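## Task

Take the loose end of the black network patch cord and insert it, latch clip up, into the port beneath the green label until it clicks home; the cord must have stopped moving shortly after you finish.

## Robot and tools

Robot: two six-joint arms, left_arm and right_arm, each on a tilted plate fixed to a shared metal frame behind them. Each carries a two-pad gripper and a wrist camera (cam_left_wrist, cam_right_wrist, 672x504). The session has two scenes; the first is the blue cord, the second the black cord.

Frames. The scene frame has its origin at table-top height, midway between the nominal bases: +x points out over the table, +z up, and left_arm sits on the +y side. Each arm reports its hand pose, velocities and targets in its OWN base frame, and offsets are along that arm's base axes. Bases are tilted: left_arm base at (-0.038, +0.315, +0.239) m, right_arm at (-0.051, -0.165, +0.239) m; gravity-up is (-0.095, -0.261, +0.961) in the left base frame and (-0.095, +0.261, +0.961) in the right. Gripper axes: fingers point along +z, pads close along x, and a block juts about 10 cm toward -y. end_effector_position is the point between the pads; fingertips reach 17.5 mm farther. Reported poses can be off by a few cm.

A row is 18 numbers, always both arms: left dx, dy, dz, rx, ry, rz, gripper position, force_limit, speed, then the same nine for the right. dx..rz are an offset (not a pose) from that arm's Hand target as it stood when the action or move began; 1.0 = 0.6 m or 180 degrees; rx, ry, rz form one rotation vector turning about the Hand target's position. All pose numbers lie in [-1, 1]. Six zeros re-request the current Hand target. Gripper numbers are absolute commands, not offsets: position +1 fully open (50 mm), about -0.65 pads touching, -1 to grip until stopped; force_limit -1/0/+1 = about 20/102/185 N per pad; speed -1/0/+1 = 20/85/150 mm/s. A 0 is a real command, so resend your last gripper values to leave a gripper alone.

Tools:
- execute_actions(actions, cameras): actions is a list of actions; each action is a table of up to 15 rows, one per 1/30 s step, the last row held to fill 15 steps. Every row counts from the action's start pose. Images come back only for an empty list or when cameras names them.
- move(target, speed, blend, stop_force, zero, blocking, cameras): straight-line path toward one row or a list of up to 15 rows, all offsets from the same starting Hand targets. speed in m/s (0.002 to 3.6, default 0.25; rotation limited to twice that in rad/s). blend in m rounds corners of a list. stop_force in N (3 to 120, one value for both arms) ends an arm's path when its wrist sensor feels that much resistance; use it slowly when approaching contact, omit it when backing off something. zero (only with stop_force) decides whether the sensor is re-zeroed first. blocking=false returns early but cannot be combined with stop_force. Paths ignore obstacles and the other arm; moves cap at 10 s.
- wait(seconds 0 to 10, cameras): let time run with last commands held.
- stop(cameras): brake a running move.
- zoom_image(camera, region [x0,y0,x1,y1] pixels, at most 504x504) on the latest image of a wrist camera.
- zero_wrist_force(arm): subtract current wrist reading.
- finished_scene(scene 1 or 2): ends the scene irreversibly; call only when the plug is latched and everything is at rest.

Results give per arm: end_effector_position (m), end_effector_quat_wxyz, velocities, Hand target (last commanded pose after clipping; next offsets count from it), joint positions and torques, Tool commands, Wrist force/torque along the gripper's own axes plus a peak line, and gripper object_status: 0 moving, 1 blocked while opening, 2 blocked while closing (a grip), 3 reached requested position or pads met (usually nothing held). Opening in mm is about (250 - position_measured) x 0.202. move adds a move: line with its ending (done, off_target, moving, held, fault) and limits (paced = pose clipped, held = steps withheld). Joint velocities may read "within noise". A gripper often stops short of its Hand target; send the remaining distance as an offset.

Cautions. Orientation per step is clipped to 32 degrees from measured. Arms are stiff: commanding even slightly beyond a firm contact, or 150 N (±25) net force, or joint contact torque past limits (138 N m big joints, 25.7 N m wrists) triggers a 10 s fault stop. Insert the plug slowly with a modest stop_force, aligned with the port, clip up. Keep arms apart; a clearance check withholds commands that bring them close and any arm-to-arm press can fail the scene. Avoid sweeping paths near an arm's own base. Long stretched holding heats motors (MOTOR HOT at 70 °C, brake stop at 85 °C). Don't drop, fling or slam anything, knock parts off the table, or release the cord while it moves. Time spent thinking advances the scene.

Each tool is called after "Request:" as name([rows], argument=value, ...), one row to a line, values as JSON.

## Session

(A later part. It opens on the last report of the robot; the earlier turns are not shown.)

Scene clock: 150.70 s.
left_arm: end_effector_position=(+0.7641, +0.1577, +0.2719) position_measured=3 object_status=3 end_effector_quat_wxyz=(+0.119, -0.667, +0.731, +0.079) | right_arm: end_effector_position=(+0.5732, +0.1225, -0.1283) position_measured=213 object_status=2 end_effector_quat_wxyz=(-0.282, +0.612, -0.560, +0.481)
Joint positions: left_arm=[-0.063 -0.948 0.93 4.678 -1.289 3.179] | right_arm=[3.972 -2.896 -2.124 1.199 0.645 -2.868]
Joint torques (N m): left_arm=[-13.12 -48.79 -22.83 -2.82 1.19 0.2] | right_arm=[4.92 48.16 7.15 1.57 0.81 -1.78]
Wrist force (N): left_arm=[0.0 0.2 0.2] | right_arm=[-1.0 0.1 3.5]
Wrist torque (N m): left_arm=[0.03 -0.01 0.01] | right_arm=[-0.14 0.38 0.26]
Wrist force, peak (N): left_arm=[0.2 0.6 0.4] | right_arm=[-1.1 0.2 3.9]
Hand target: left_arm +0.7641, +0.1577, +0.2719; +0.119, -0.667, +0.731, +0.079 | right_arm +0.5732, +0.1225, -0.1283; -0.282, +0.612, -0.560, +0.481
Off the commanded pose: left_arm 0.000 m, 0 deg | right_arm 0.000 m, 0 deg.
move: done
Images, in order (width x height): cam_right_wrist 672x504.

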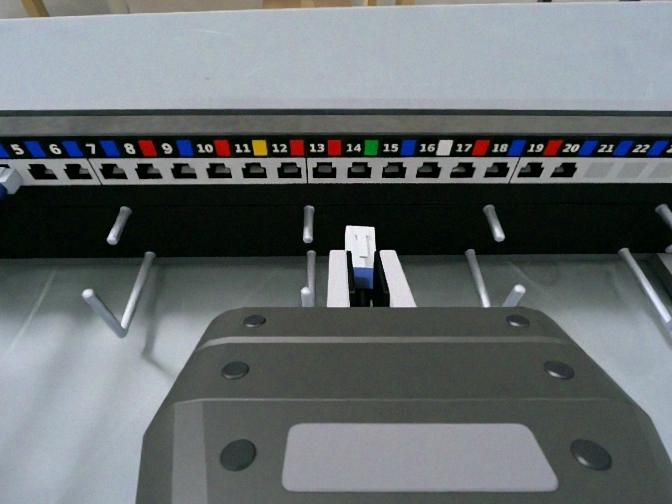

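Request:
move(target=[0,0,0,0,0,0,1,1,1,0.0333,-0.0018,0.0026,0,0,0,-1,-0.4,-0.9], speed=0.03, stop_force=6, cameras=["cam_right_wrist"])

Request:
zoom_image(camera="cam_right_wrist", region=[310, 160, 410, 260])

Scene clock: 165.40 s.
left_arm: end_effector_position=(+0.7641, +0.1577, +0.2719) position_measured=3 object_status=3 end_effector_quat_wxyz=(+0.119, -0.667, +0.731, +0.079) | right_arm: end_effector_position=(+0.5932, +0.1214, -0.1267) position_measured=213 object_status=2 end_effector_quat_wxyz=(-0.282, +0.612, -0.560, +0.481)
Joint positions: left_arm=[-0.063 -0.948 0.93 4.678 -1.289 3.179] | right_arm=[3.93 -2.881 -2.079 1.171 0.678 -2.909]
Joint torques (N m): left_arm=[-12.73 -49.1 -23.12 -2.75 1.13 0.18] | right_arm=[5.24 49.54 8.28 1.57 0.84 -1.71]
Wrist force (N): left_arm=[0.2 0.2 -0.1] | right_arm=[-0.9 0.4 3.4]
Wrist torque (N m): left_arm=[0.01 -0.03 0.01] | right_arm=[-0.09 0.36 0.28]
Wrist force, peak (N): left_arm=[0.2 0.2 0.6] | right_arm=[-1.1 0.1 3.7]
Hand target: left_arm +0.7641, +0.1577, +0.2719; +0.119, -0.667, +0.731, +0.079 | right_arm +0.5932, +0.1214, -0.1267; -0.282, +0.612, -0.560, +0.481
Off the commanded pose: left_arm 0.000 m, 0 deg | right_arm 0.000 m, 0 deg.
move: done
Images, in order (width x height): cam_right_wrist 672x504.

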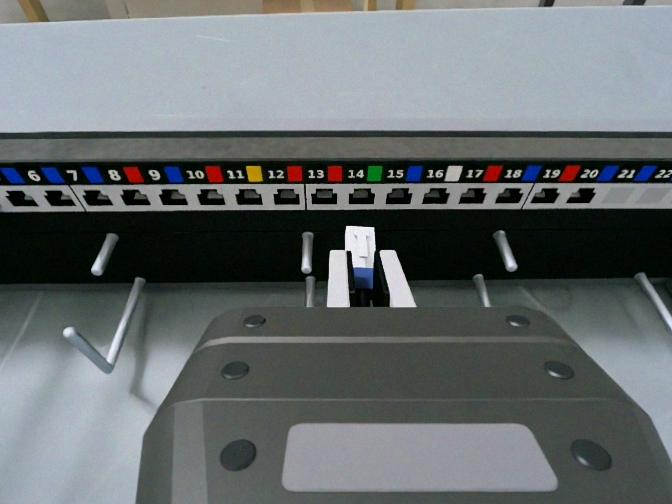

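Scaled by 5.040 from the camera's 672x504 image, which has a finer 960x720 frame.

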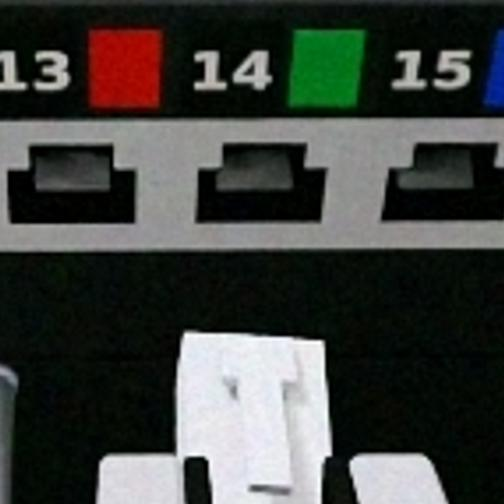

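Request:
move(target=[0,0,0,0,0,0,1,1,1,0.0249,-0.0014,0.0019,0,0,0,-1,-0.4,-0.9], speed=0.02, stop_force=5, cameras=["cam_right_wrist"])

Request:
zoom_image(camera="cam_right_wrist", region=[310, 160, 410, 260])

Scene clock: 171.20 s.
left_arm: end_effector_position=(+0.7641, +0.1577, +0.2719) position_measured=3 object_status=3 end_effector_quat_wxyz=(+0.119, -0.667, +0.731, +0.079) | right_arm: end_effector_position=(+0.6082, +0.1206, -0.1256) position_measured=213 object_status=2 end_effector_quat_wxyz=(-0.282, +0.612, -0.560, +0.481)
Joint positions: left_arm=[-0.063 -0.948 0.93 4.678 -1.289 3.179] | right_arm=[3.901 -2.872 -2.044 1.149 0.701 -2.936]
Joint torques (N m): left_arm=[-11.91 -49.66 -23.32 -2.89 1.16 0.27] | right_arm=[5.57 50.1 8.62 1.55 0.94 -1.67]
Wrist force (N): left_arm=[0.2 0.2 0.2] | right_arm=[-1.1 0.3 3.5]
Wrist torque (N m): left_arm=[0.02 -0.03 0.00] | right_arm=[-0.11 0.38 0.27]
Wrist force, peak (N): left_arm=[0.3 0.5 0.2] | right_arm=[-1.2 0.1 3.7]
Hand target: left_arm +0.7641, +0.1577, +0.2719; +0.119, -0.667, +0.731, +0.079 | right_arm +0.6082, +0.1206, -0.1256; -0.282, +0.612, -0.560, +0.481
Off the commanded pose: left_arm 0.000 m, 0 deg | right_arm 0.000 m, 0 deg.
move: done
Images, in order (width x height): cam_right_wrist 672x504.

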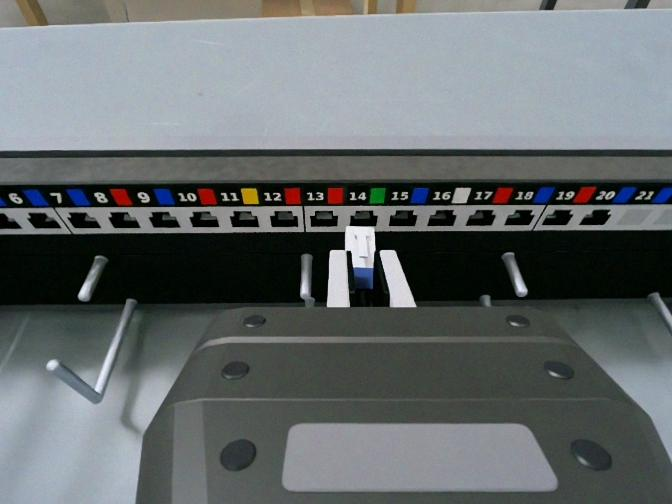

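Scaled by 5.040 from the camera's 672x504 image, which has a finer 960x720 frame.

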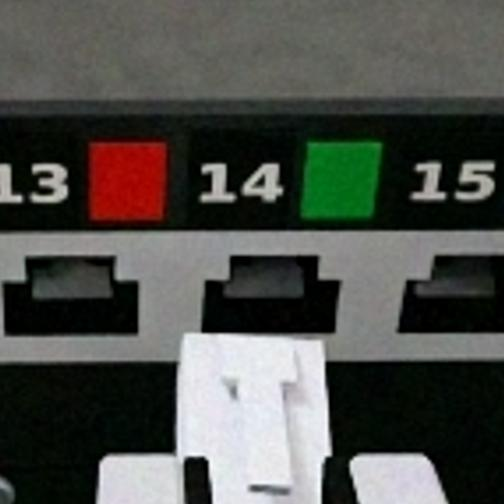

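Request:
move(target=[0,0,0,0,0,0,1,1,1,0.0112,-0.0068,-0.011,0,0,0,-1,-0.4,-0.9], speed=0.02, stop_force=5, cameras=["cam_right_wrist"])

Request:
zoom_image(camera="cam_right_wrist", region=[310, 160, 410, 260])

Scene clock: 179.00 s.
left_arm: end_effector_position=(+0.7641, +0.1577, +0.2719) position_measured=3 object_status=3 end_effector_quat_wxyz=(+0.119, -0.667, +0.731, +0.079) | right_arm: end_effector_position=(+0.6149, +0.1165, -0.1322) position_measured=213 object_status=2 end_effector_quat_wxyz=(-0.282, +0.612, -0.560, +0.481)
Joint positions: left_arm=[-0.063 -0.948 0.93 4.678 -1.289 3.179] | right_arm=[3.882 -2.888 -2.018 1.151 0.717 -2.954]
Joint torques (N m): left_arm=[-11.61 -48.65 -23.14 -2.87 1.28 0.21] | right_arm=[5.82 33.79 9.29 4.43 1 -1.72]
Wrist force (N): left_arm=[0.3 0.2 0.3] | right_arm=[-1.1 0.3 3.3]
Wrist torque (N m): left_arm=[0.02 -0.05 0.00] | right_arm=[-0.12 0.39 0.27]
Wrist force, peak (N): left_arm=[0.3 0.4 0.5] | right_arm=[-1.1 0.4 3.8]
Hand target: left_arm +0.7641, +0.1577, +0.2719; +0.119, -0.667, +0.731, +0.079 | right_arm +0.6149, +0.1165, -0.1322; -0.282, +0.612, -0.560, +0.481
Off the commanded pose: left_arm 0.000 m, 0 deg | right_arm 0.000 m, 0 deg.
move: done
Images, in order (width x height): cam_right_wrist 672x504.

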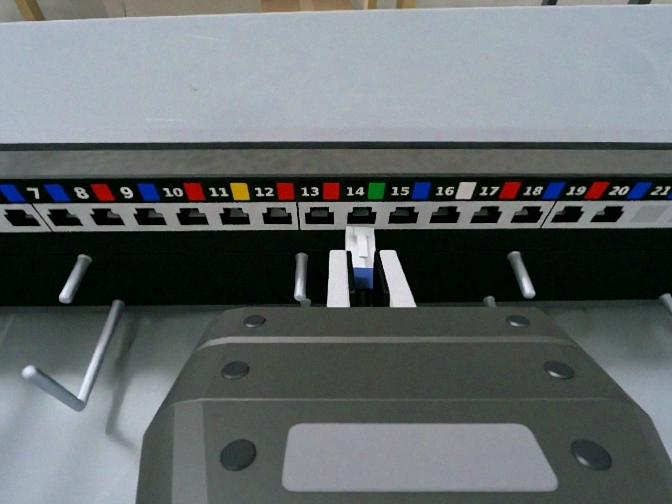

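Scaled by 5.040 from the camera's 672x504 image, which has a finer 960x720 frame.

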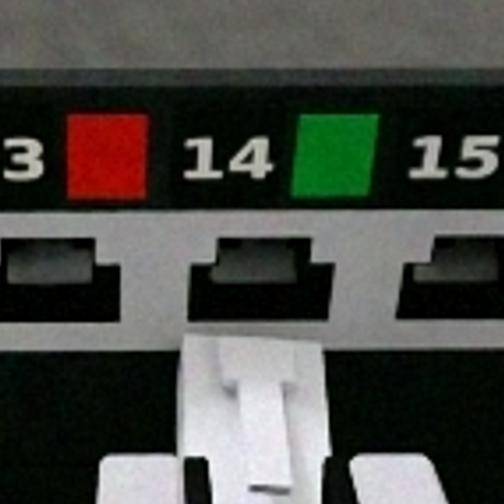

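Request:
move(target=[0,0,0,0,0,0,1,1,1,0.0249,-0.0014,0.0019,0,0,0,-1,-0.4,-0.9], speed=0.008, stop_force=4, cameras=["cam_right_wrist"])

Request:
zoom_image(camera="cam_right_wrist", region=[310, 160, 410, 260])

Scene clock: 183.53 s.
left_arm: end_effector_position=(+0.7641, +0.1577, +0.2719) position_measured=3 object_status=3 end_effector_quat_wxyz=(+0.119, -0.667, +0.731, +0.079) | right_arm: end_effector_position=(+0.6156, +0.1164, -0.1322) position_measured=213 object_status=2 end_effector_quat_wxyz=(-0.282, +0.612, -0.560, +0.481)
Joint positions: left_arm=[-0.063 -0.948 0.93 4.678 -1.289 3.179] | right_arm=[3.88 -2.888 -2.016 1.15 0.718 -2.955]
Joint torques (N m): left_arm=[-11.78 -48.86 -23.59 -2.9 1.23 0.25] | right_arm=[23.98 35.25 -4.74 4.43 -1.8 1.08]
Wrist force (N): left_arm=[0.2 0.2 0.2] | right_arm=[0.3 2.9 -2.3]
Wrist torque (N m): left_arm=[0.03 -0.03 0.01] | right_arm=[-0.18 0.39 0.22]
Wrist force, peak (N): left_arm=[0.1 0.6 0.1] | right_arm=[1.3 7.2 -11.7]
Hand target: left_arm +0.7641, +0.1577, +0.2719; +0.119, -0.667, +0.731, +0.079 | right_arm +0.6156, +0.1164, -0.1322; -0.282, +0.612, -0.560, +0.481 (not the last commanded pose)
Off the commanded pose: left_arm 0.000 m, 0 deg | right_arm 0.014 m, 0 deg.
move: contact (right_arm)
Images, in order (width x height): cam_right_wrist 672x504.

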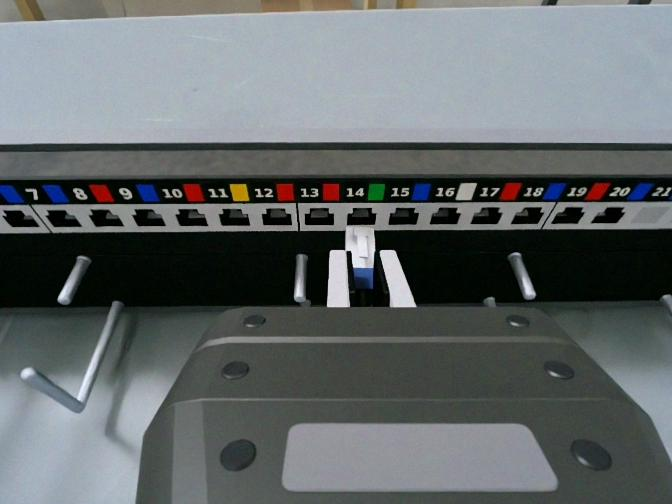

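Scaled by 5.040 from the camera's 672x504 image, which has a finer 960x720 frame.

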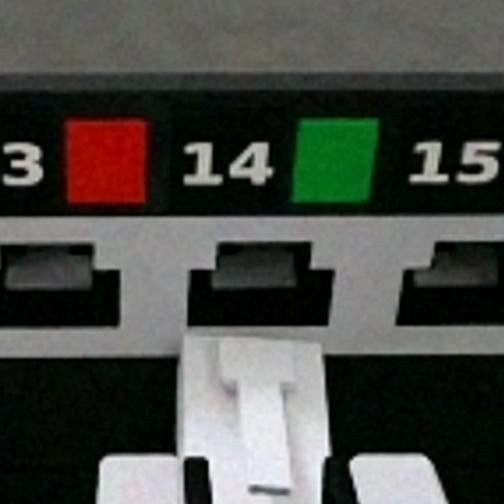

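Request:
move([
  [0,0,0,0,0,0,1,1,1,-0.0067,0.0003,-0.0006,0,0,0,-1,-0.4,-0.9],
  [0,0,0,0,0,0,1,1,1,-0.0082,0.0047,0.0137,-0.0158,-0.0008,-0.0013,-1,-0.4,-0.9],
], speed=0.02)

Request:
move(target=[0,0,0,0,0,0,1,1,1,0.0166,-0.001,0.0013,0,0,0,-1,-0.4,-0.9], speed=0.008, stop_force=6, cameras=["cam_right_wrist"])

Request:
zoom_image(camera="cam_right_wrist", region=[320, 190, 400, 270])

Scene clock: 192.10 s.
left_arm: end_effector_position=(+0.7641, +0.1577, +0.2719) position_measured=3 object_status=3 end_effector_quat_wxyz=(+0.119, -0.667, +0.731, +0.079) | right_arm: end_effector_position=(+0.6107, +0.1192, -0.1240) position_measured=213 object_status=2 end_effector_quat_wxyz=(-0.266, +0.617, -0.549, +0.496)
Joint positions: left_arm=[-0.063 -0.948 0.93 4.678 -1.289 3.179] | right_arm=[3.905 -2.874 -2.032 1.137 0.673 -2.977]
Joint torques (N m): left_arm=[-11.72 -49.6 -23.01 -3.08 1.54 0.35] | right_arm=[23.93 50.38 -6.67 1.54 -2 -1.7]
Wrist force (N): left_arm=[0.4 0.3 0.1] | right_arm=[-0.7 0.3 3.3]
Wrist torque (N m): left_arm=[0.05 -0.06 0.01] | right_arm=[-0.12 0.32 0.27]
Wrist force, peak (N): left_arm=[-0.4 0.4 0.6] | right_arm=[0.1 3.1 -2.4]
Hand target: left_arm +0.7641, +0.1577, +0.2719; +0.119, -0.667, +0.731, +0.079 | right_arm +0.6107, +0.1192, -0.1240; -0.266, +0.617, -0.549, +0.496
Off the commanded pose: left_arm 0.000 m, 0 deg | right_arm 0.000 m, 0 deg.
move: done

Scene clock: 193.73 s.
left_arm: end_effector_position=(+0.7641, +0.1577, +0.2719) position_measured=3 object_status=3 end_effector_quat_wxyz=(+0.119, -0.667, +0.731, +0.079) | right_arm: end_effector_position=(+0.6150, +0.1190, -0.1236) position_measured=213 object_status=2 end_effector_quat_wxyz=(-0.266, +0.617, -0.549, +0.496)
Joint positions: left_arm=[-0.063 -0.948 0.93 4.678 -1.289 3.179] | right_arm=[3.897 -2.872 -2.022 1.131 0.679 -2.985]
Joint torques (N m): left_arm=[-11 -48.89 -22.15 -2.96 1.58 0.16] | right_arm=[23.82 35.68 -4.45 4.54 -1.75 1.12]
Wrist force (N): left_arm=[0.4 0.3 0.0] | right_arm=[0.3 4.1 -2.4]
Wrist torque (N m): left_arm=[0.04 -0.05 0.01] | right_arm=[-0.15 0.37 0.21]
Wrist force, peak (N): left_arm=[0.6 0.2 0.0] | right_arm=[0.9 9.0 -8.5]
Hand target: left_arm +0.7641, +0.1577, +0.2719; +0.119, -0.667, +0.731, +0.079 | right_arm +0.6150, +0.1190, -0.1236; -0.266, +0.617, -0.549, +0.496 (not the last commanded pose)
Off the commanded pose: left_arm 0.000 m, 0 deg | right_arm 0.006 m, 0 deg.
move: contact (right_arm)
Images, in order (width x height): cam_right_wrist 672x504.

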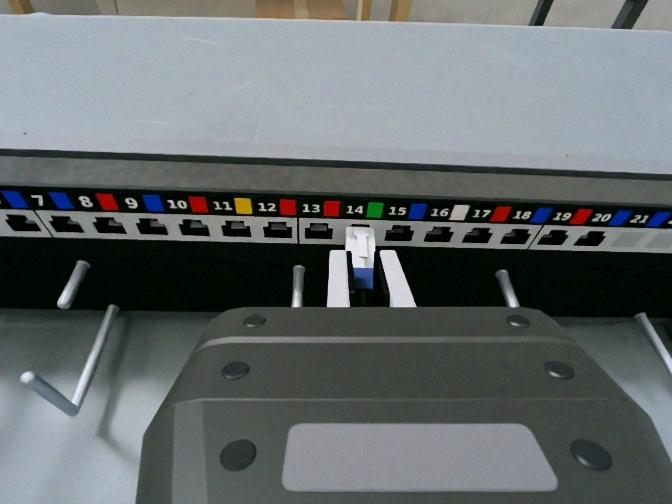

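Scaled by 6.300 from the camera's 672x504 image, which has a finer 960x720 frame.

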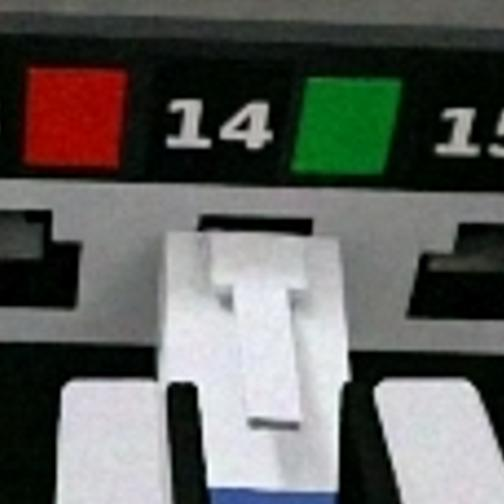

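Request:
move([
  [0,0,0,0,0,0,1,1,1,-0.0033,0.0002,-0.0003,0,0,0,-1,-0.4,-0.9],
  [0,0,0,0,0,0,1,1,1,-0.0031,-0.0003,-0.0022,0,0,0,-1,-0.4,-0.9],
], speed=0.02)

Request:
move(target=[0,0,0,0,0,0,1,1,1,0.0232,-0.0013,0.0018,0,0,0,-1,-0.4,-0.9], speed=0.008, stop_force=10, cameras=["cam_right_wrist"])

Request:
zoom_image(camera="cam_right_wrist", region=[320, 190, 400, 270])

Scene clock: 202.40 s.
left_arm: end_effector_position=(+0.7641, +0.1577, +0.2719) position_measured=3 object_status=3 end_effector_quat_wxyz=(+0.119, -0.667, +0.731, +0.079) | right_arm: end_effector_position=(+0.6131, +0.1188, -0.1249) position_measured=213 object_status=2 end_effector_quat_wxyz=(-0.266, +0.617, -0.549, +0.496)
Joint positions: left_arm=[-0.063 -0.948 0.93 4.678 -1.289 3.179] | right_arm=[3.9 -2.876 -2.024 1.135 0.677 -2.982]
Joint torques (N m): left_arm=[-12.41 -48.57 -22.47 -3.1 1.46 0.24] | right_arm=[6.29 33.61 9.27 4.38 0.86 -1.69]
Wrist force (N): left_arm=[0.0 0.2 0.1] | right_arm=[-1.0 0.0 3.4]
Wrist torque (N m): left_arm=[0.02 0.01 0.01] | right_arm=[-0.15 0.36 0.22]
Wrist force, peak (N): left_arm=[0.3 0.6 -0.2] | right_arm=[-0.1 4.4 -2.0]
Hand target: left_arm +0.7641, +0.1577, +0.2719; +0.119, -0.667, +0.731, +0.079 | right_arm +0.6132, +0.1188, -0.1250; -0.266, +0.617, -0.549, +0.496
Off the commanded pose: left_arm 0.000 m, 0 deg | right_arm 0.000 m, 0 deg.
move: done

Scene clock: 204.83 s.
left_arm: end_effector_position=(+0.7641, +0.1577, +0.2719) position_measured=3 object_status=3 end_effector_quat_wxyz=(+0.119, -0.667, +0.731, +0.079) | right_arm: end_effector_position=(+0.6232, +0.1182, -0.1242) position_measured=213 object_status=2 end_effector_quat_wxyz=(-0.266, +0.617, -0.549, +0.496)
Joint positions: left_arm=[-0.063 -0.948 0.93 4.678 -1.289 3.179] | right_arm=[3.881 -2.871 -2.001 1.119 0.692 -2.999]
Joint torques (N m): left_arm=[-12.38 -49.12 -22.42 -3.08 1.36 0.34] | right_arm=[24.99 33.54 -6.77 4.07 -1.45 1.09]
Wrist force (N): left_arm=[-0.2 0.3 0.2] | right_arm=[0.3 -0.8 3.4]
Wrist torque (N m): left_arm=[0.06 0.04 0.00] | right_arm=[-0.10 0.44 0.19]
Wrist force, peak (N): left_arm=[0.1 0.6 -0.2] | right_arm=[0.6 4.0 -7.6]
Hand target: left_arm +0.7641, +0.1577, +0.2719; +0.119, -0.667, +0.731, +0.079 | right_arm +0.6232, +0.1182, -0.1242; -0.266, +0.617, -0.549, +0.496 (not the last commanded pose)
Off the commanded pose: left_arm 0.000 m, 0 deg | right_arm 0.004 m, 0 deg.
move: contact (right_arm)
Images, in order (width x height): cam_right_wrist 672x504.

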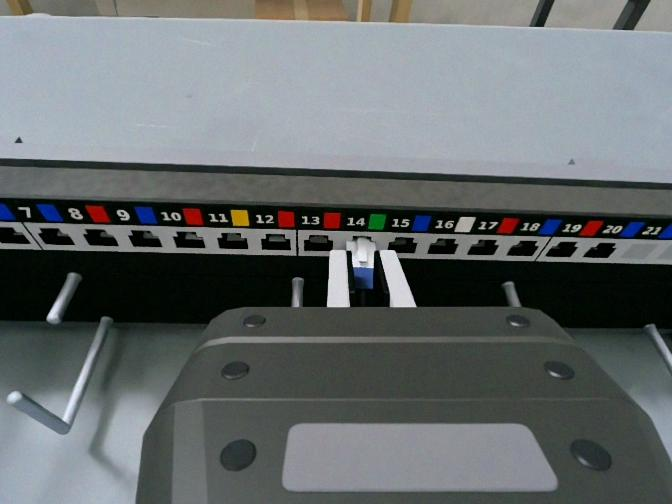

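Scaled by 6.300 from the camera's 672x504 image, which has a finer 960x720 frame.

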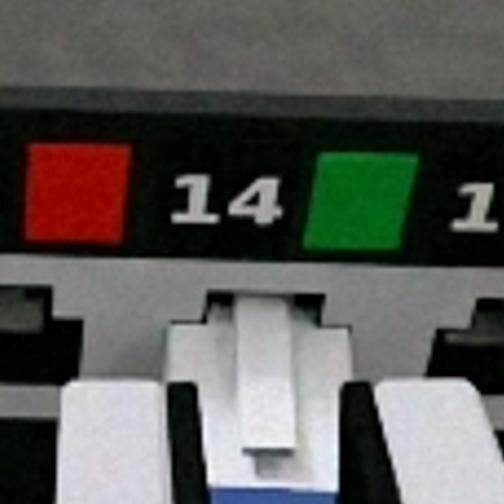

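Request:
move(target=[0,0,0,0,0,0,1,1,1,0.0116,-0.0007,0.0009,0,0,0,-1,-0.4,-0.9], speed=0.008, stop_force=30, cameras=["cam_right_wrist"])

Request:
zoom_image(camera="cam_right_wrist", region=[320, 190, 400, 270])

Scene clock: 208.13 s.
left_arm: end_effector_position=(+0.7641, +0.1577, +0.2719) position_measured=3 object_status=3 end_effector_quat_wxyz=(+0.119, -0.667, +0.731, +0.079) | right_arm: end_effector_position=(+0.6243, +0.1182, -0.1242) position_measured=213 object_status=2 end_effector_quat_wxyz=(-0.266, +0.618, -0.549, +0.496)
Joint positions: left_arm=[-0.063 -0.948 0.93 4.678 -1.289 3.179] | right_arm=[3.88 -2.871 -1.998 1.118 0.693 -3.001]
Joint torques (N m): left_arm=[-11.66 -48.1 -22.58 -3.18 1.48 0.11] | right_arm=[20.32 36.61 1.08 3.62 -1.14 1.14]
Wrist force (N): left_arm=[0.2 0.3 0.3] | right_arm=[2.9 6.9 -26.0]
Wrist torque (N m): left_arm=[0.05 -0.02 0.00] | right_arm=[-0.27 0.45 0.17]
Wrist force, peak (N): left_arm=[0.4 0.4 0.3] | right_arm=[3.6 11.9 -40.1]
Hand target: left_arm +0.7641, +0.1577, +0.2719; +0.119, -0.667, +0.731, +0.079 | right_arm +0.6243, +0.1182, -0.1242; -0.266, +0.618, -0.549, +0.496 (not the last commanded pose)
Off the commanded pose: left_arm 0.000 m, 0 deg | right_arm 0.006 m, 0 deg.
move: contact (right_arm)
Images, in order (width x height): cam_right_wrist 672x504.

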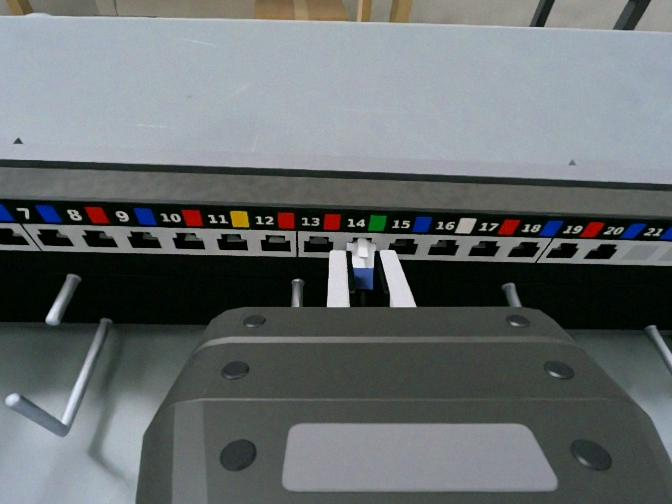

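Scaled by 6.300 from the camera's 672x504 image, which has a finer 960x720 frame.

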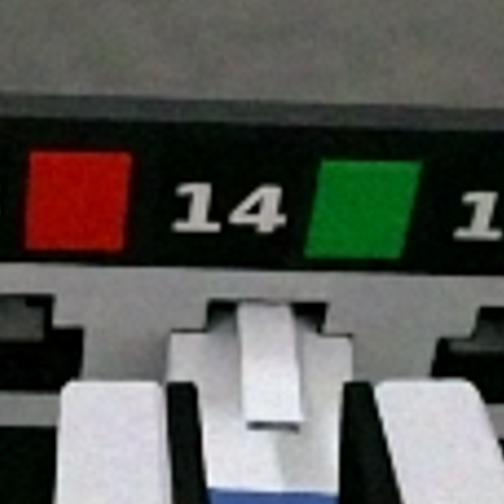

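Request:
move(target=[0,0,0,0,0,0,1,1,1,0.0116,-0.0007,0.0009,0,0,0,-1,-0.4,-0.9], speed=0.005, stop_force=22, cameras=["cam_right_wrist"])

Request:
zoom_image(camera="cam_right_wrist", region=[320, 190, 400, 270])

Scene clock: 212.80 s.
left_arm: end_effector_position=(+0.7641, +0.1577, +0.2719) position_measured=3 object_status=3 end_effector_quat_wxyz=(+0.119, -0.667, +0.731, +0.079) | right_arm: end_effector_position=(+0.6312, +0.1177, -0.1237) position_measured=213 object_status=2 end_effector_quat_wxyz=(-0.266, +0.618, -0.549, +0.496)
Joint positions: left_arm=[-0.063 -0.948 0.93 4.678 -1.289 3.179] | right_arm=[3.867 -2.868 -1.981 1.106 0.703 -3.011]
Joint torques (N m): left_arm=[-11.29 -49.09 -23.06 -2.88 1.55 0.24] | right_arm=[-4.41 54.02 21.06 -0.22 1.25 -1.69]
Wrist force (N): left_arm=[0.2 -0.1 0.1] | right_arm=[1.3 9.1 -48.7]
Wrist torque (N m): left_arm=[-0.02 -0.04 0.00] | right_arm=[-0.38 0.42 0.23]
Wrist force, peak (N): left_arm=[0.3 0.5 0.3] | right_arm=[1.3 9.1 -48.9]
Hand target: left_arm +0.7641, +0.1577, +0.2719; +0.119, -0.667, +0.731, +0.079 | right_arm +0.6312, +0.1177, -0.1237; -0.266, +0.618, -0.549, +0.496
Off the commanded pose: left_arm 0.000 m, 0 deg | right_arm 0.000 m, 0 deg.
move: done
Images, in order (width x height): cam_right_wrist 672x504.

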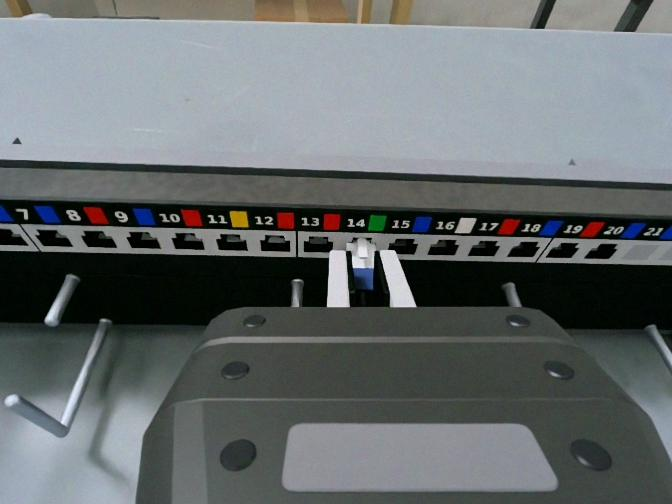

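Scaled by 6.300 from the camera's 672x504 image, which has a finer 960x720 frame.

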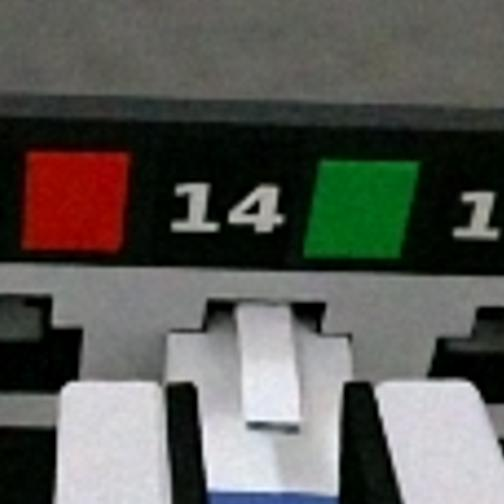

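Request:
move(target=[0,0,0,0,0,0,1,1,1,-0.0166,0.001,-0.0013,0,0,0,-1,-0.4,-0.9], speed=0.008, cameras=["cam_right_wrist"])

Request:
zoom_image(camera="cam_right_wrist", region=[320, 190, 400, 270])

Scene clock: 215.90 s.
left_arm: end_effector_position=(+0.7641, +0.1577, +0.2719) position_measured=3 object_status=3 end_effector_quat_wxyz=(+0.119, -0.667, +0.731, +0.079) | right_arm: end_effector_position=(+0.6213, +0.1183, -0.1244) position_measured=231 object_status=2 end_effector_quat_wxyz=(-0.266, +0.618, -0.549, +0.496)
Joint positions: left_arm=[-0.063 -0.948 0.93 4.678 -1.289 3.179] | right_arm=[3.885 -2.872 -2.005 1.122 0.689 -2.996]
Joint torques (N m): left_arm=[-11.03 -47.88 -22.78 -2.83 1.59 0.19] | right_arm=[27.96 20.61 -16.8 1.58 -0.99 1.04]
Wrist force (N): left_arm=[0.2 -0.2 -0.2] | right_arm=[-1.5 -26.3 30.3]
Wrist torque (N m): left_arm=[-0.04 -0.02 0.00] | right_arm=[0.11 0.32 0.16]
Wrist force, peak (N): left_arm=[0.1 0.6 0.2] | right_arm=[1.3 9.1 -49.3]
Hand target: left_arm +0.7641, +0.1577, +0.2719; +0.119, -0.667, +0.731, +0.079 | right_arm +0.6213, +0.1183, -0.1244; -0.266, +0.618, -0.549, +0.496
Off the commanded pose: left_arm 0.000 m, 0 deg | right_arm 0.000 m, 0 deg.
move: done
Images, in order (width x height): cam_right_wrist 672x504.

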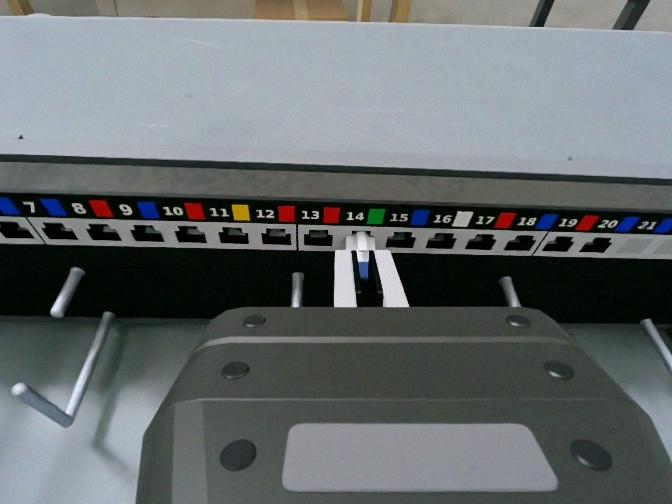

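Scaled by 6.300 from the camera's 672x504 image, which has a finer 960x720 frame.

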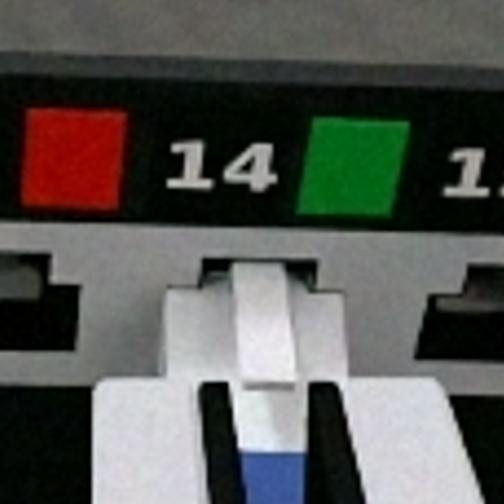

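Request:
move(target=[0,0,0,0,0,0,1,1,1,0.004,-0.0002,0.0004,0,0,0,-1,-0.4,-0.9], speed=0.02)

Request:
move(target=[0,0,0,0,0,0,1,1,1,0,0,0,0,0,0,0.1,-0.4,-1])

Request:
move([
  [0,0,0,0,0,0,1,1,1,-0.08,0.005,0.035,0,0,0,0.1,-0.4,-1],
  [0,0,0,0,0,0,1,1,1,-0.13,0.02,0.2,0,0,0,0.1,-0.4,-1],
], speed=0.07)

Request:
wait(seconds=2, cameras=["cam_right_wrist"])

Request:
zoom_image(camera="cam_right_wrist", region=[290, 120, 430, 260])

Scene clock: 220.27 s.
left_arm: end_effector_position=(+0.7641, +0.1577, +0.2719) position_measured=3 object_status=3 end_effector_quat_wxyz=(+0.119, -0.667, +0.731, +0.079) | right_arm: end_effector_position=(+0.6236, +0.1182, -0.1243) position_measured=231 object_status=2 end_effector_quat_wxyz=(-0.266, +0.618, -0.549, +0.496)
Joint positions: left_arm=[-0.063 -0.948 0.93 4.678 -1.289 3.179] | right_arm=[3.881 -2.871 -1.999 1.118 0.692 -3]
Joint torques (N m): left_arm=[-10.47 -48.6 -21.87 -2.85 1.74 0.3] | right_arm=[-3.38 55.87 20.41 0.82 0.7 -1.89]
Wrist force (N): left_arm=[0.2 -0.1 0.1] | right_arm=[-0.2 11.9 -43.5]
Wrist torque (N m): left_arm=[-0.02 -0.03 0.00] | right_arm=[-0.37 0.35 0.27]
Wrist force, peak (N): left_arm=[0.2 0.7 -0.1] | right_arm=[-0.1 10.8 -44.0]
Hand target: left_arm +0.7641, +0.1577, +0.2719; +0.119, -0.667, +0.731, +0.079 | right_arm +0.6237, +0.1182, -0.1242; -0.266, +0.618, -0.549, +0.496
Off the commanded pose: left_arm 0.000 m, 0 deg | right_arm 0.000 m, 0 deg.
move: done

Scene clock: 221.43 s.
left_arm: end_effector_position=(+0.7641, +0.1577, +0.2719) position_measured=3 object_status=3 end_effector_quat_wxyz=(+0.119, -0.667, +0.731, +0.079) | right_arm: end_effector_position=(+0.6237, +0.1182, -0.1242) position_measured=138 object_status=0 end_effector_quat_wxyz=(-0.266, +0.617, -0.549, +0.496)
Joint positions: left_arm=[-0.063 -0.948 0.93 4.678 -1.289 3.179] | right_arm=[3.881 -2.871 -1.999 1.118 0.693 -3]
Joint torques (N m): left_arm=[-11.75 -47.89 -23.4 -2.97 1.66 0.4] | right_arm=[21.28 36.14 -4.71 2.79 -1.62 -1.59]
Wrist force (N): left_arm=[0.3 0.0 0.3] | right_arm=[-0.4 -0.4 3.2]
Wrist torque (N m): left_arm=[0.00 -0.04 0.00] | right_arm=[-0.21 0.25 0.28]
Wrist force, peak (N): left_arm=[0.6 0.3 -0.1] | right_arm=[0.1 12.7 -44.2]
Hand target: left_arm +0.7641, +0.1577, +0.2719; +0.119, -0.667, +0.731, +0.079 | right_arm +0.6237, +0.1182, -0.1242; -0.266, +0.618, -0.549, +0.496
Off the commanded pose: left_arm 0.000 m, 0 deg | right_arm 0.000 m, 0 deg.
move: done

Scene clock: 224.40 s.
left_arm: end_effector_position=(+0.7641, +0.1577, +0.2719) position_measured=3 object_status=3 end_effector_quat_wxyz=(+0.119, -0.667, +0.731, +0.079) | right_arm: end_effector_position=(+0.5457, +0.1302, -0.0042) position_measured=138 object_status=3 end_effector_quat_wxyz=(-0.266, +0.618, -0.549, +0.496)
Joint positions: left_arm=[-0.063 -0.948 0.93 4.678 -1.289 3.179] | right_arm=[4.057 -2.543 -2.383 1.017 0.555 -2.807]
Joint torques (N m): left_arm=[-11.93 -48.72 -23.21 -2.93 1.68 0.35] | right_arm=[22.01 41.73 -6.41 1.68 -2.38 1.07]
Wrist force (N): left_arm=[0.3 0.1 0.0] | right_arm=[-0.3 -0.2 3.4]
Wrist torque (N m): left_arm=[0.02 -0.04 0.00] | right_arm=[-0.18 0.25 0.17]
Wrist force, peak (N): left_arm=[-0.1 0.4 0.5] | right_arm=[-0.6 -0.3 4.1]
Hand target: left_arm +0.7641, +0.1577, +0.2719; +0.119, -0.667, +0.731, +0.079 | right_arm +0.5457, +0.1302, -0.0042; -0.266, +0.618, -0.549, +0.496
Off the commanded pose: left_arm 0.000 m, 0 deg | right_arm 0.000 m, 0 deg.
move: done

Scene clock: 226.40 s.
left_arm: end_effector_position=(+0.7641, +0.1577, +0.2719) position_measured=3 object_status=3 end_effector_quat_wxyz=(+0.119, -0.667, +0.731, +0.079) | right_arm: end_effector_position=(+0.5457, +0.1302, -0.0042) position_measured=138 object_status=3 end_effector_quat_wxyz=(-0.266, +0.618, -0.549, +0.496)
Joint positions: left_arm=[-0.063 -0.948 0.93 4.678 -1.289 3.179] | right_arm=[4.057 -2.543 -2.383 1.017 0.555 -2.807]
Joint torques (N m): left_arm=[-9.97 -48.35 -22.93 -3.13 1.99 0.26] | right_arm=[22.06 42.17 -6.47 1.61 -2.38 1.04]
Wrist force (N): left_arm=[0.1 0.2 0.1] | right_arm=[-0.4 -0.1 3.3]
Wrist torque (N m): left_arm=[0.04 -0.01 0.00] | right_arm=[-0.16 0.26 0.17]
Wrist force, peak (N): left_arm=[0.2 0.4 0.3] | right_arm=[-0.4 -0.4 3.5]
Hand target: left_arm +0.7641, +0.1577, +0.2719; +0.119, -0.667, +0.731, +0.079 | right_arm +0.5457, +0.1302, -0.0042; -0.266, +0.618, -0.549, +0.496
Tool commands: left_gripper/position=+1.0 left_gripper/force_limit=+1.0 left_gripper/speed=+1.0 right_gripper/position=+0.1 right_gripper/force_limit=-0.4 right_gripper/speed=-1.0
Off the commanded pose: left_arm 0.000 m, 0 deg | right_arm 0.000 m, 0 deg.
wait: 2.00 s; at rest by 0.17 s
Images, in order (width x height): cam_right_wrist 672x504.

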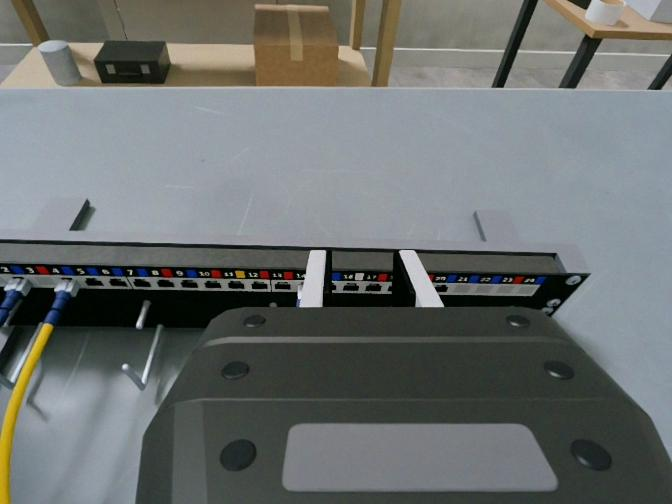

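Scaled by 3.600 from the camera's 672x504 image, which has a finer 960x720 frame.

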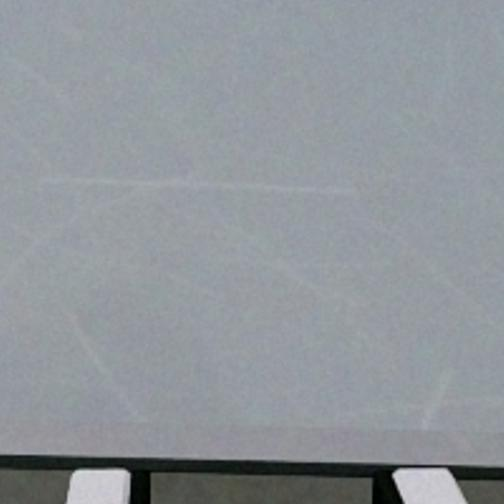

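Request:
move(target=[0,0,0,0,0,0,1,1,1,-0.1,-0.12,0.02,0,0,0,0.1,-0.4,-1], speed=0.15, cameras=["cam_right_wrist"])

Request:
zoom_image(camera="cam_right_wrist", region=[180, 180, 320, 310])

Scene clock: 229.73 s.
left_arm: end_effector_position=(+0.7641, +0.1577, +0.2719) position_measured=3 object_status=3 end_effector_quat_wxyz=(+0.119, -0.667, +0.731, +0.079) | right_arm: end_effector_position=(+0.4857, +0.0582, +0.0078) position_measured=138 object_status=3 end_effector_quat_wxyz=(-0.266, +0.618, -0.549, +0.496)
Joint positions: left_arm=[-0.063 -0.948 0.93 4.678 -1.289 3.179] | right_arm=[4.073 -2.633 -2.614 1.322 0.544 -2.787]
Joint torques (N m): left_arm=[-11.53 -49.01 -23.31 -2.8 1.84 0.17] | right_arm=[21 21.51 -13.19 4.46 -2.42 -1.67]
Wrist force (N): left_arm=[0.2 0.0 0.1] | right_arm=[-0.4 -0.3 3.3]
Wrist torque (N m): left_arm=[0.00 -0.03 0.00] | right_arm=[-0.19 0.26 0.27]
Wrist force, peak (N): left_arm=[0.4 0.4 0.2] | right_arm=[-1.5 -0.9 3.9]
Hand target: left_arm +0.7641, +0.1577, +0.2719; +0.119, -0.667, +0.731, +0.079 | right_arm +0.4857, +0.0582, +0.0078; -0.266, +0.618, -0.549, +0.496
Off the commanded pose: left_arm 0.000 m, 0 deg | right_arm 0.000 m, 0 deg.
move: done
Images, in order (width x height): cam_right_wrist 672x504.

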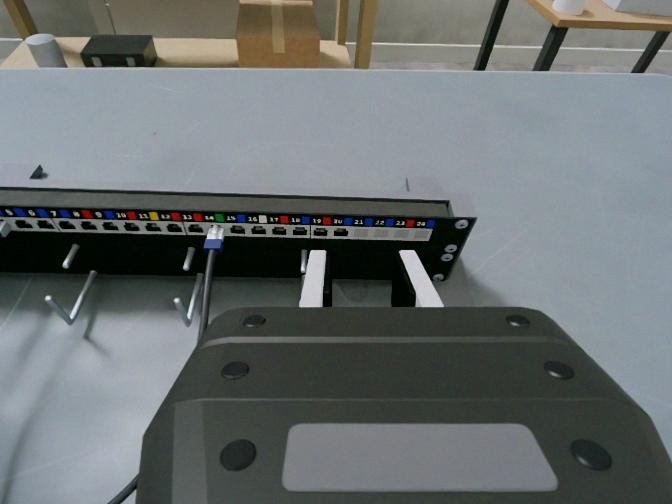

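Scaled by 3.600 from the camera's 672x504 image, which has a finer 960x720 frame.

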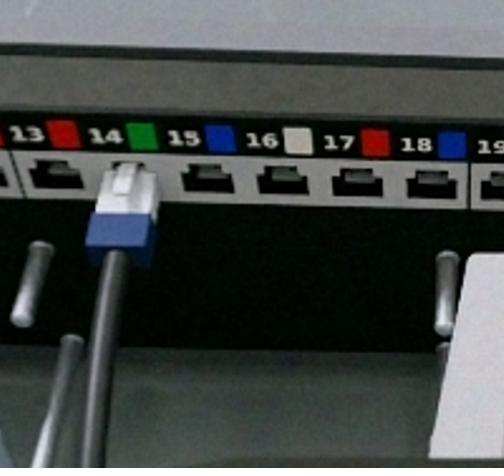

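Seated under 14/green.

Request:
wait(seconds=2)

Request:
finished_scene(scene=2)

Scene clock: 232.47 s.
left_arm: end_effector_position=(+0.7641, +0.1577, +0.2719) position_measured=3 object_status=3 end_effector_quat_wxyz=(+0.119, -0.667, +0.731, +0.079) | right_arm: end_effector_position=(+0.4857, +0.0582, +0.0078) position_measured=138 object_status=3 end_effector_quat_wxyz=(-0.266, +0.618, -0.549, +0.496)
Joint positions: left_arm=[-0.063 -0.948 0.93 4.678 -1.289 3.179] | right_arm=[4.073 -2.633 -2.614 1.322 0.544 -2.787]
Joint torques (N m): left_arm=[-10.57 -48.46 -22.23 -2.93 2.15 0.16] | right_arm=[20.93 21.12 -13.17 4.35 -2.46 -1.71]
Wrist force (N): left_arm=[0.3 0.3 -0.1] | right_arm=[-0.5 -0.3 3.2]
Wrist torque (N m): left_arm=[0.04 -0.05 0.00] | right_arm=[-0.20 0.27 0.27]
Wrist force, peak (N): left_arm=[0.3 0.5 0.3] | right_arm=[-0.6 -0.3 3.6]
Hand target: left_arm +0.7641, +0.1577, +0.2719; +0.119, -0.667, +0.731, +0.079 | right_arm +0.4857, +0.0582, +0.0078; -0.266, +0.618, -0.549, +0.496
Tool commands: left_gripper/position=+1.0 left_gripper/force_limit=+1.0 left_gripper/speed=+1.0 right_gripper/position=+0.1 right_gripper/force_limit=-0.4 right_gripper/speed=-1.0
Off the commanded pose: left_arm 0.000 m, 0 deg | right_arm 0.000 m, 0 deg.
wait: 2.00 s; at rest from the start

The scene is finished: the task was done.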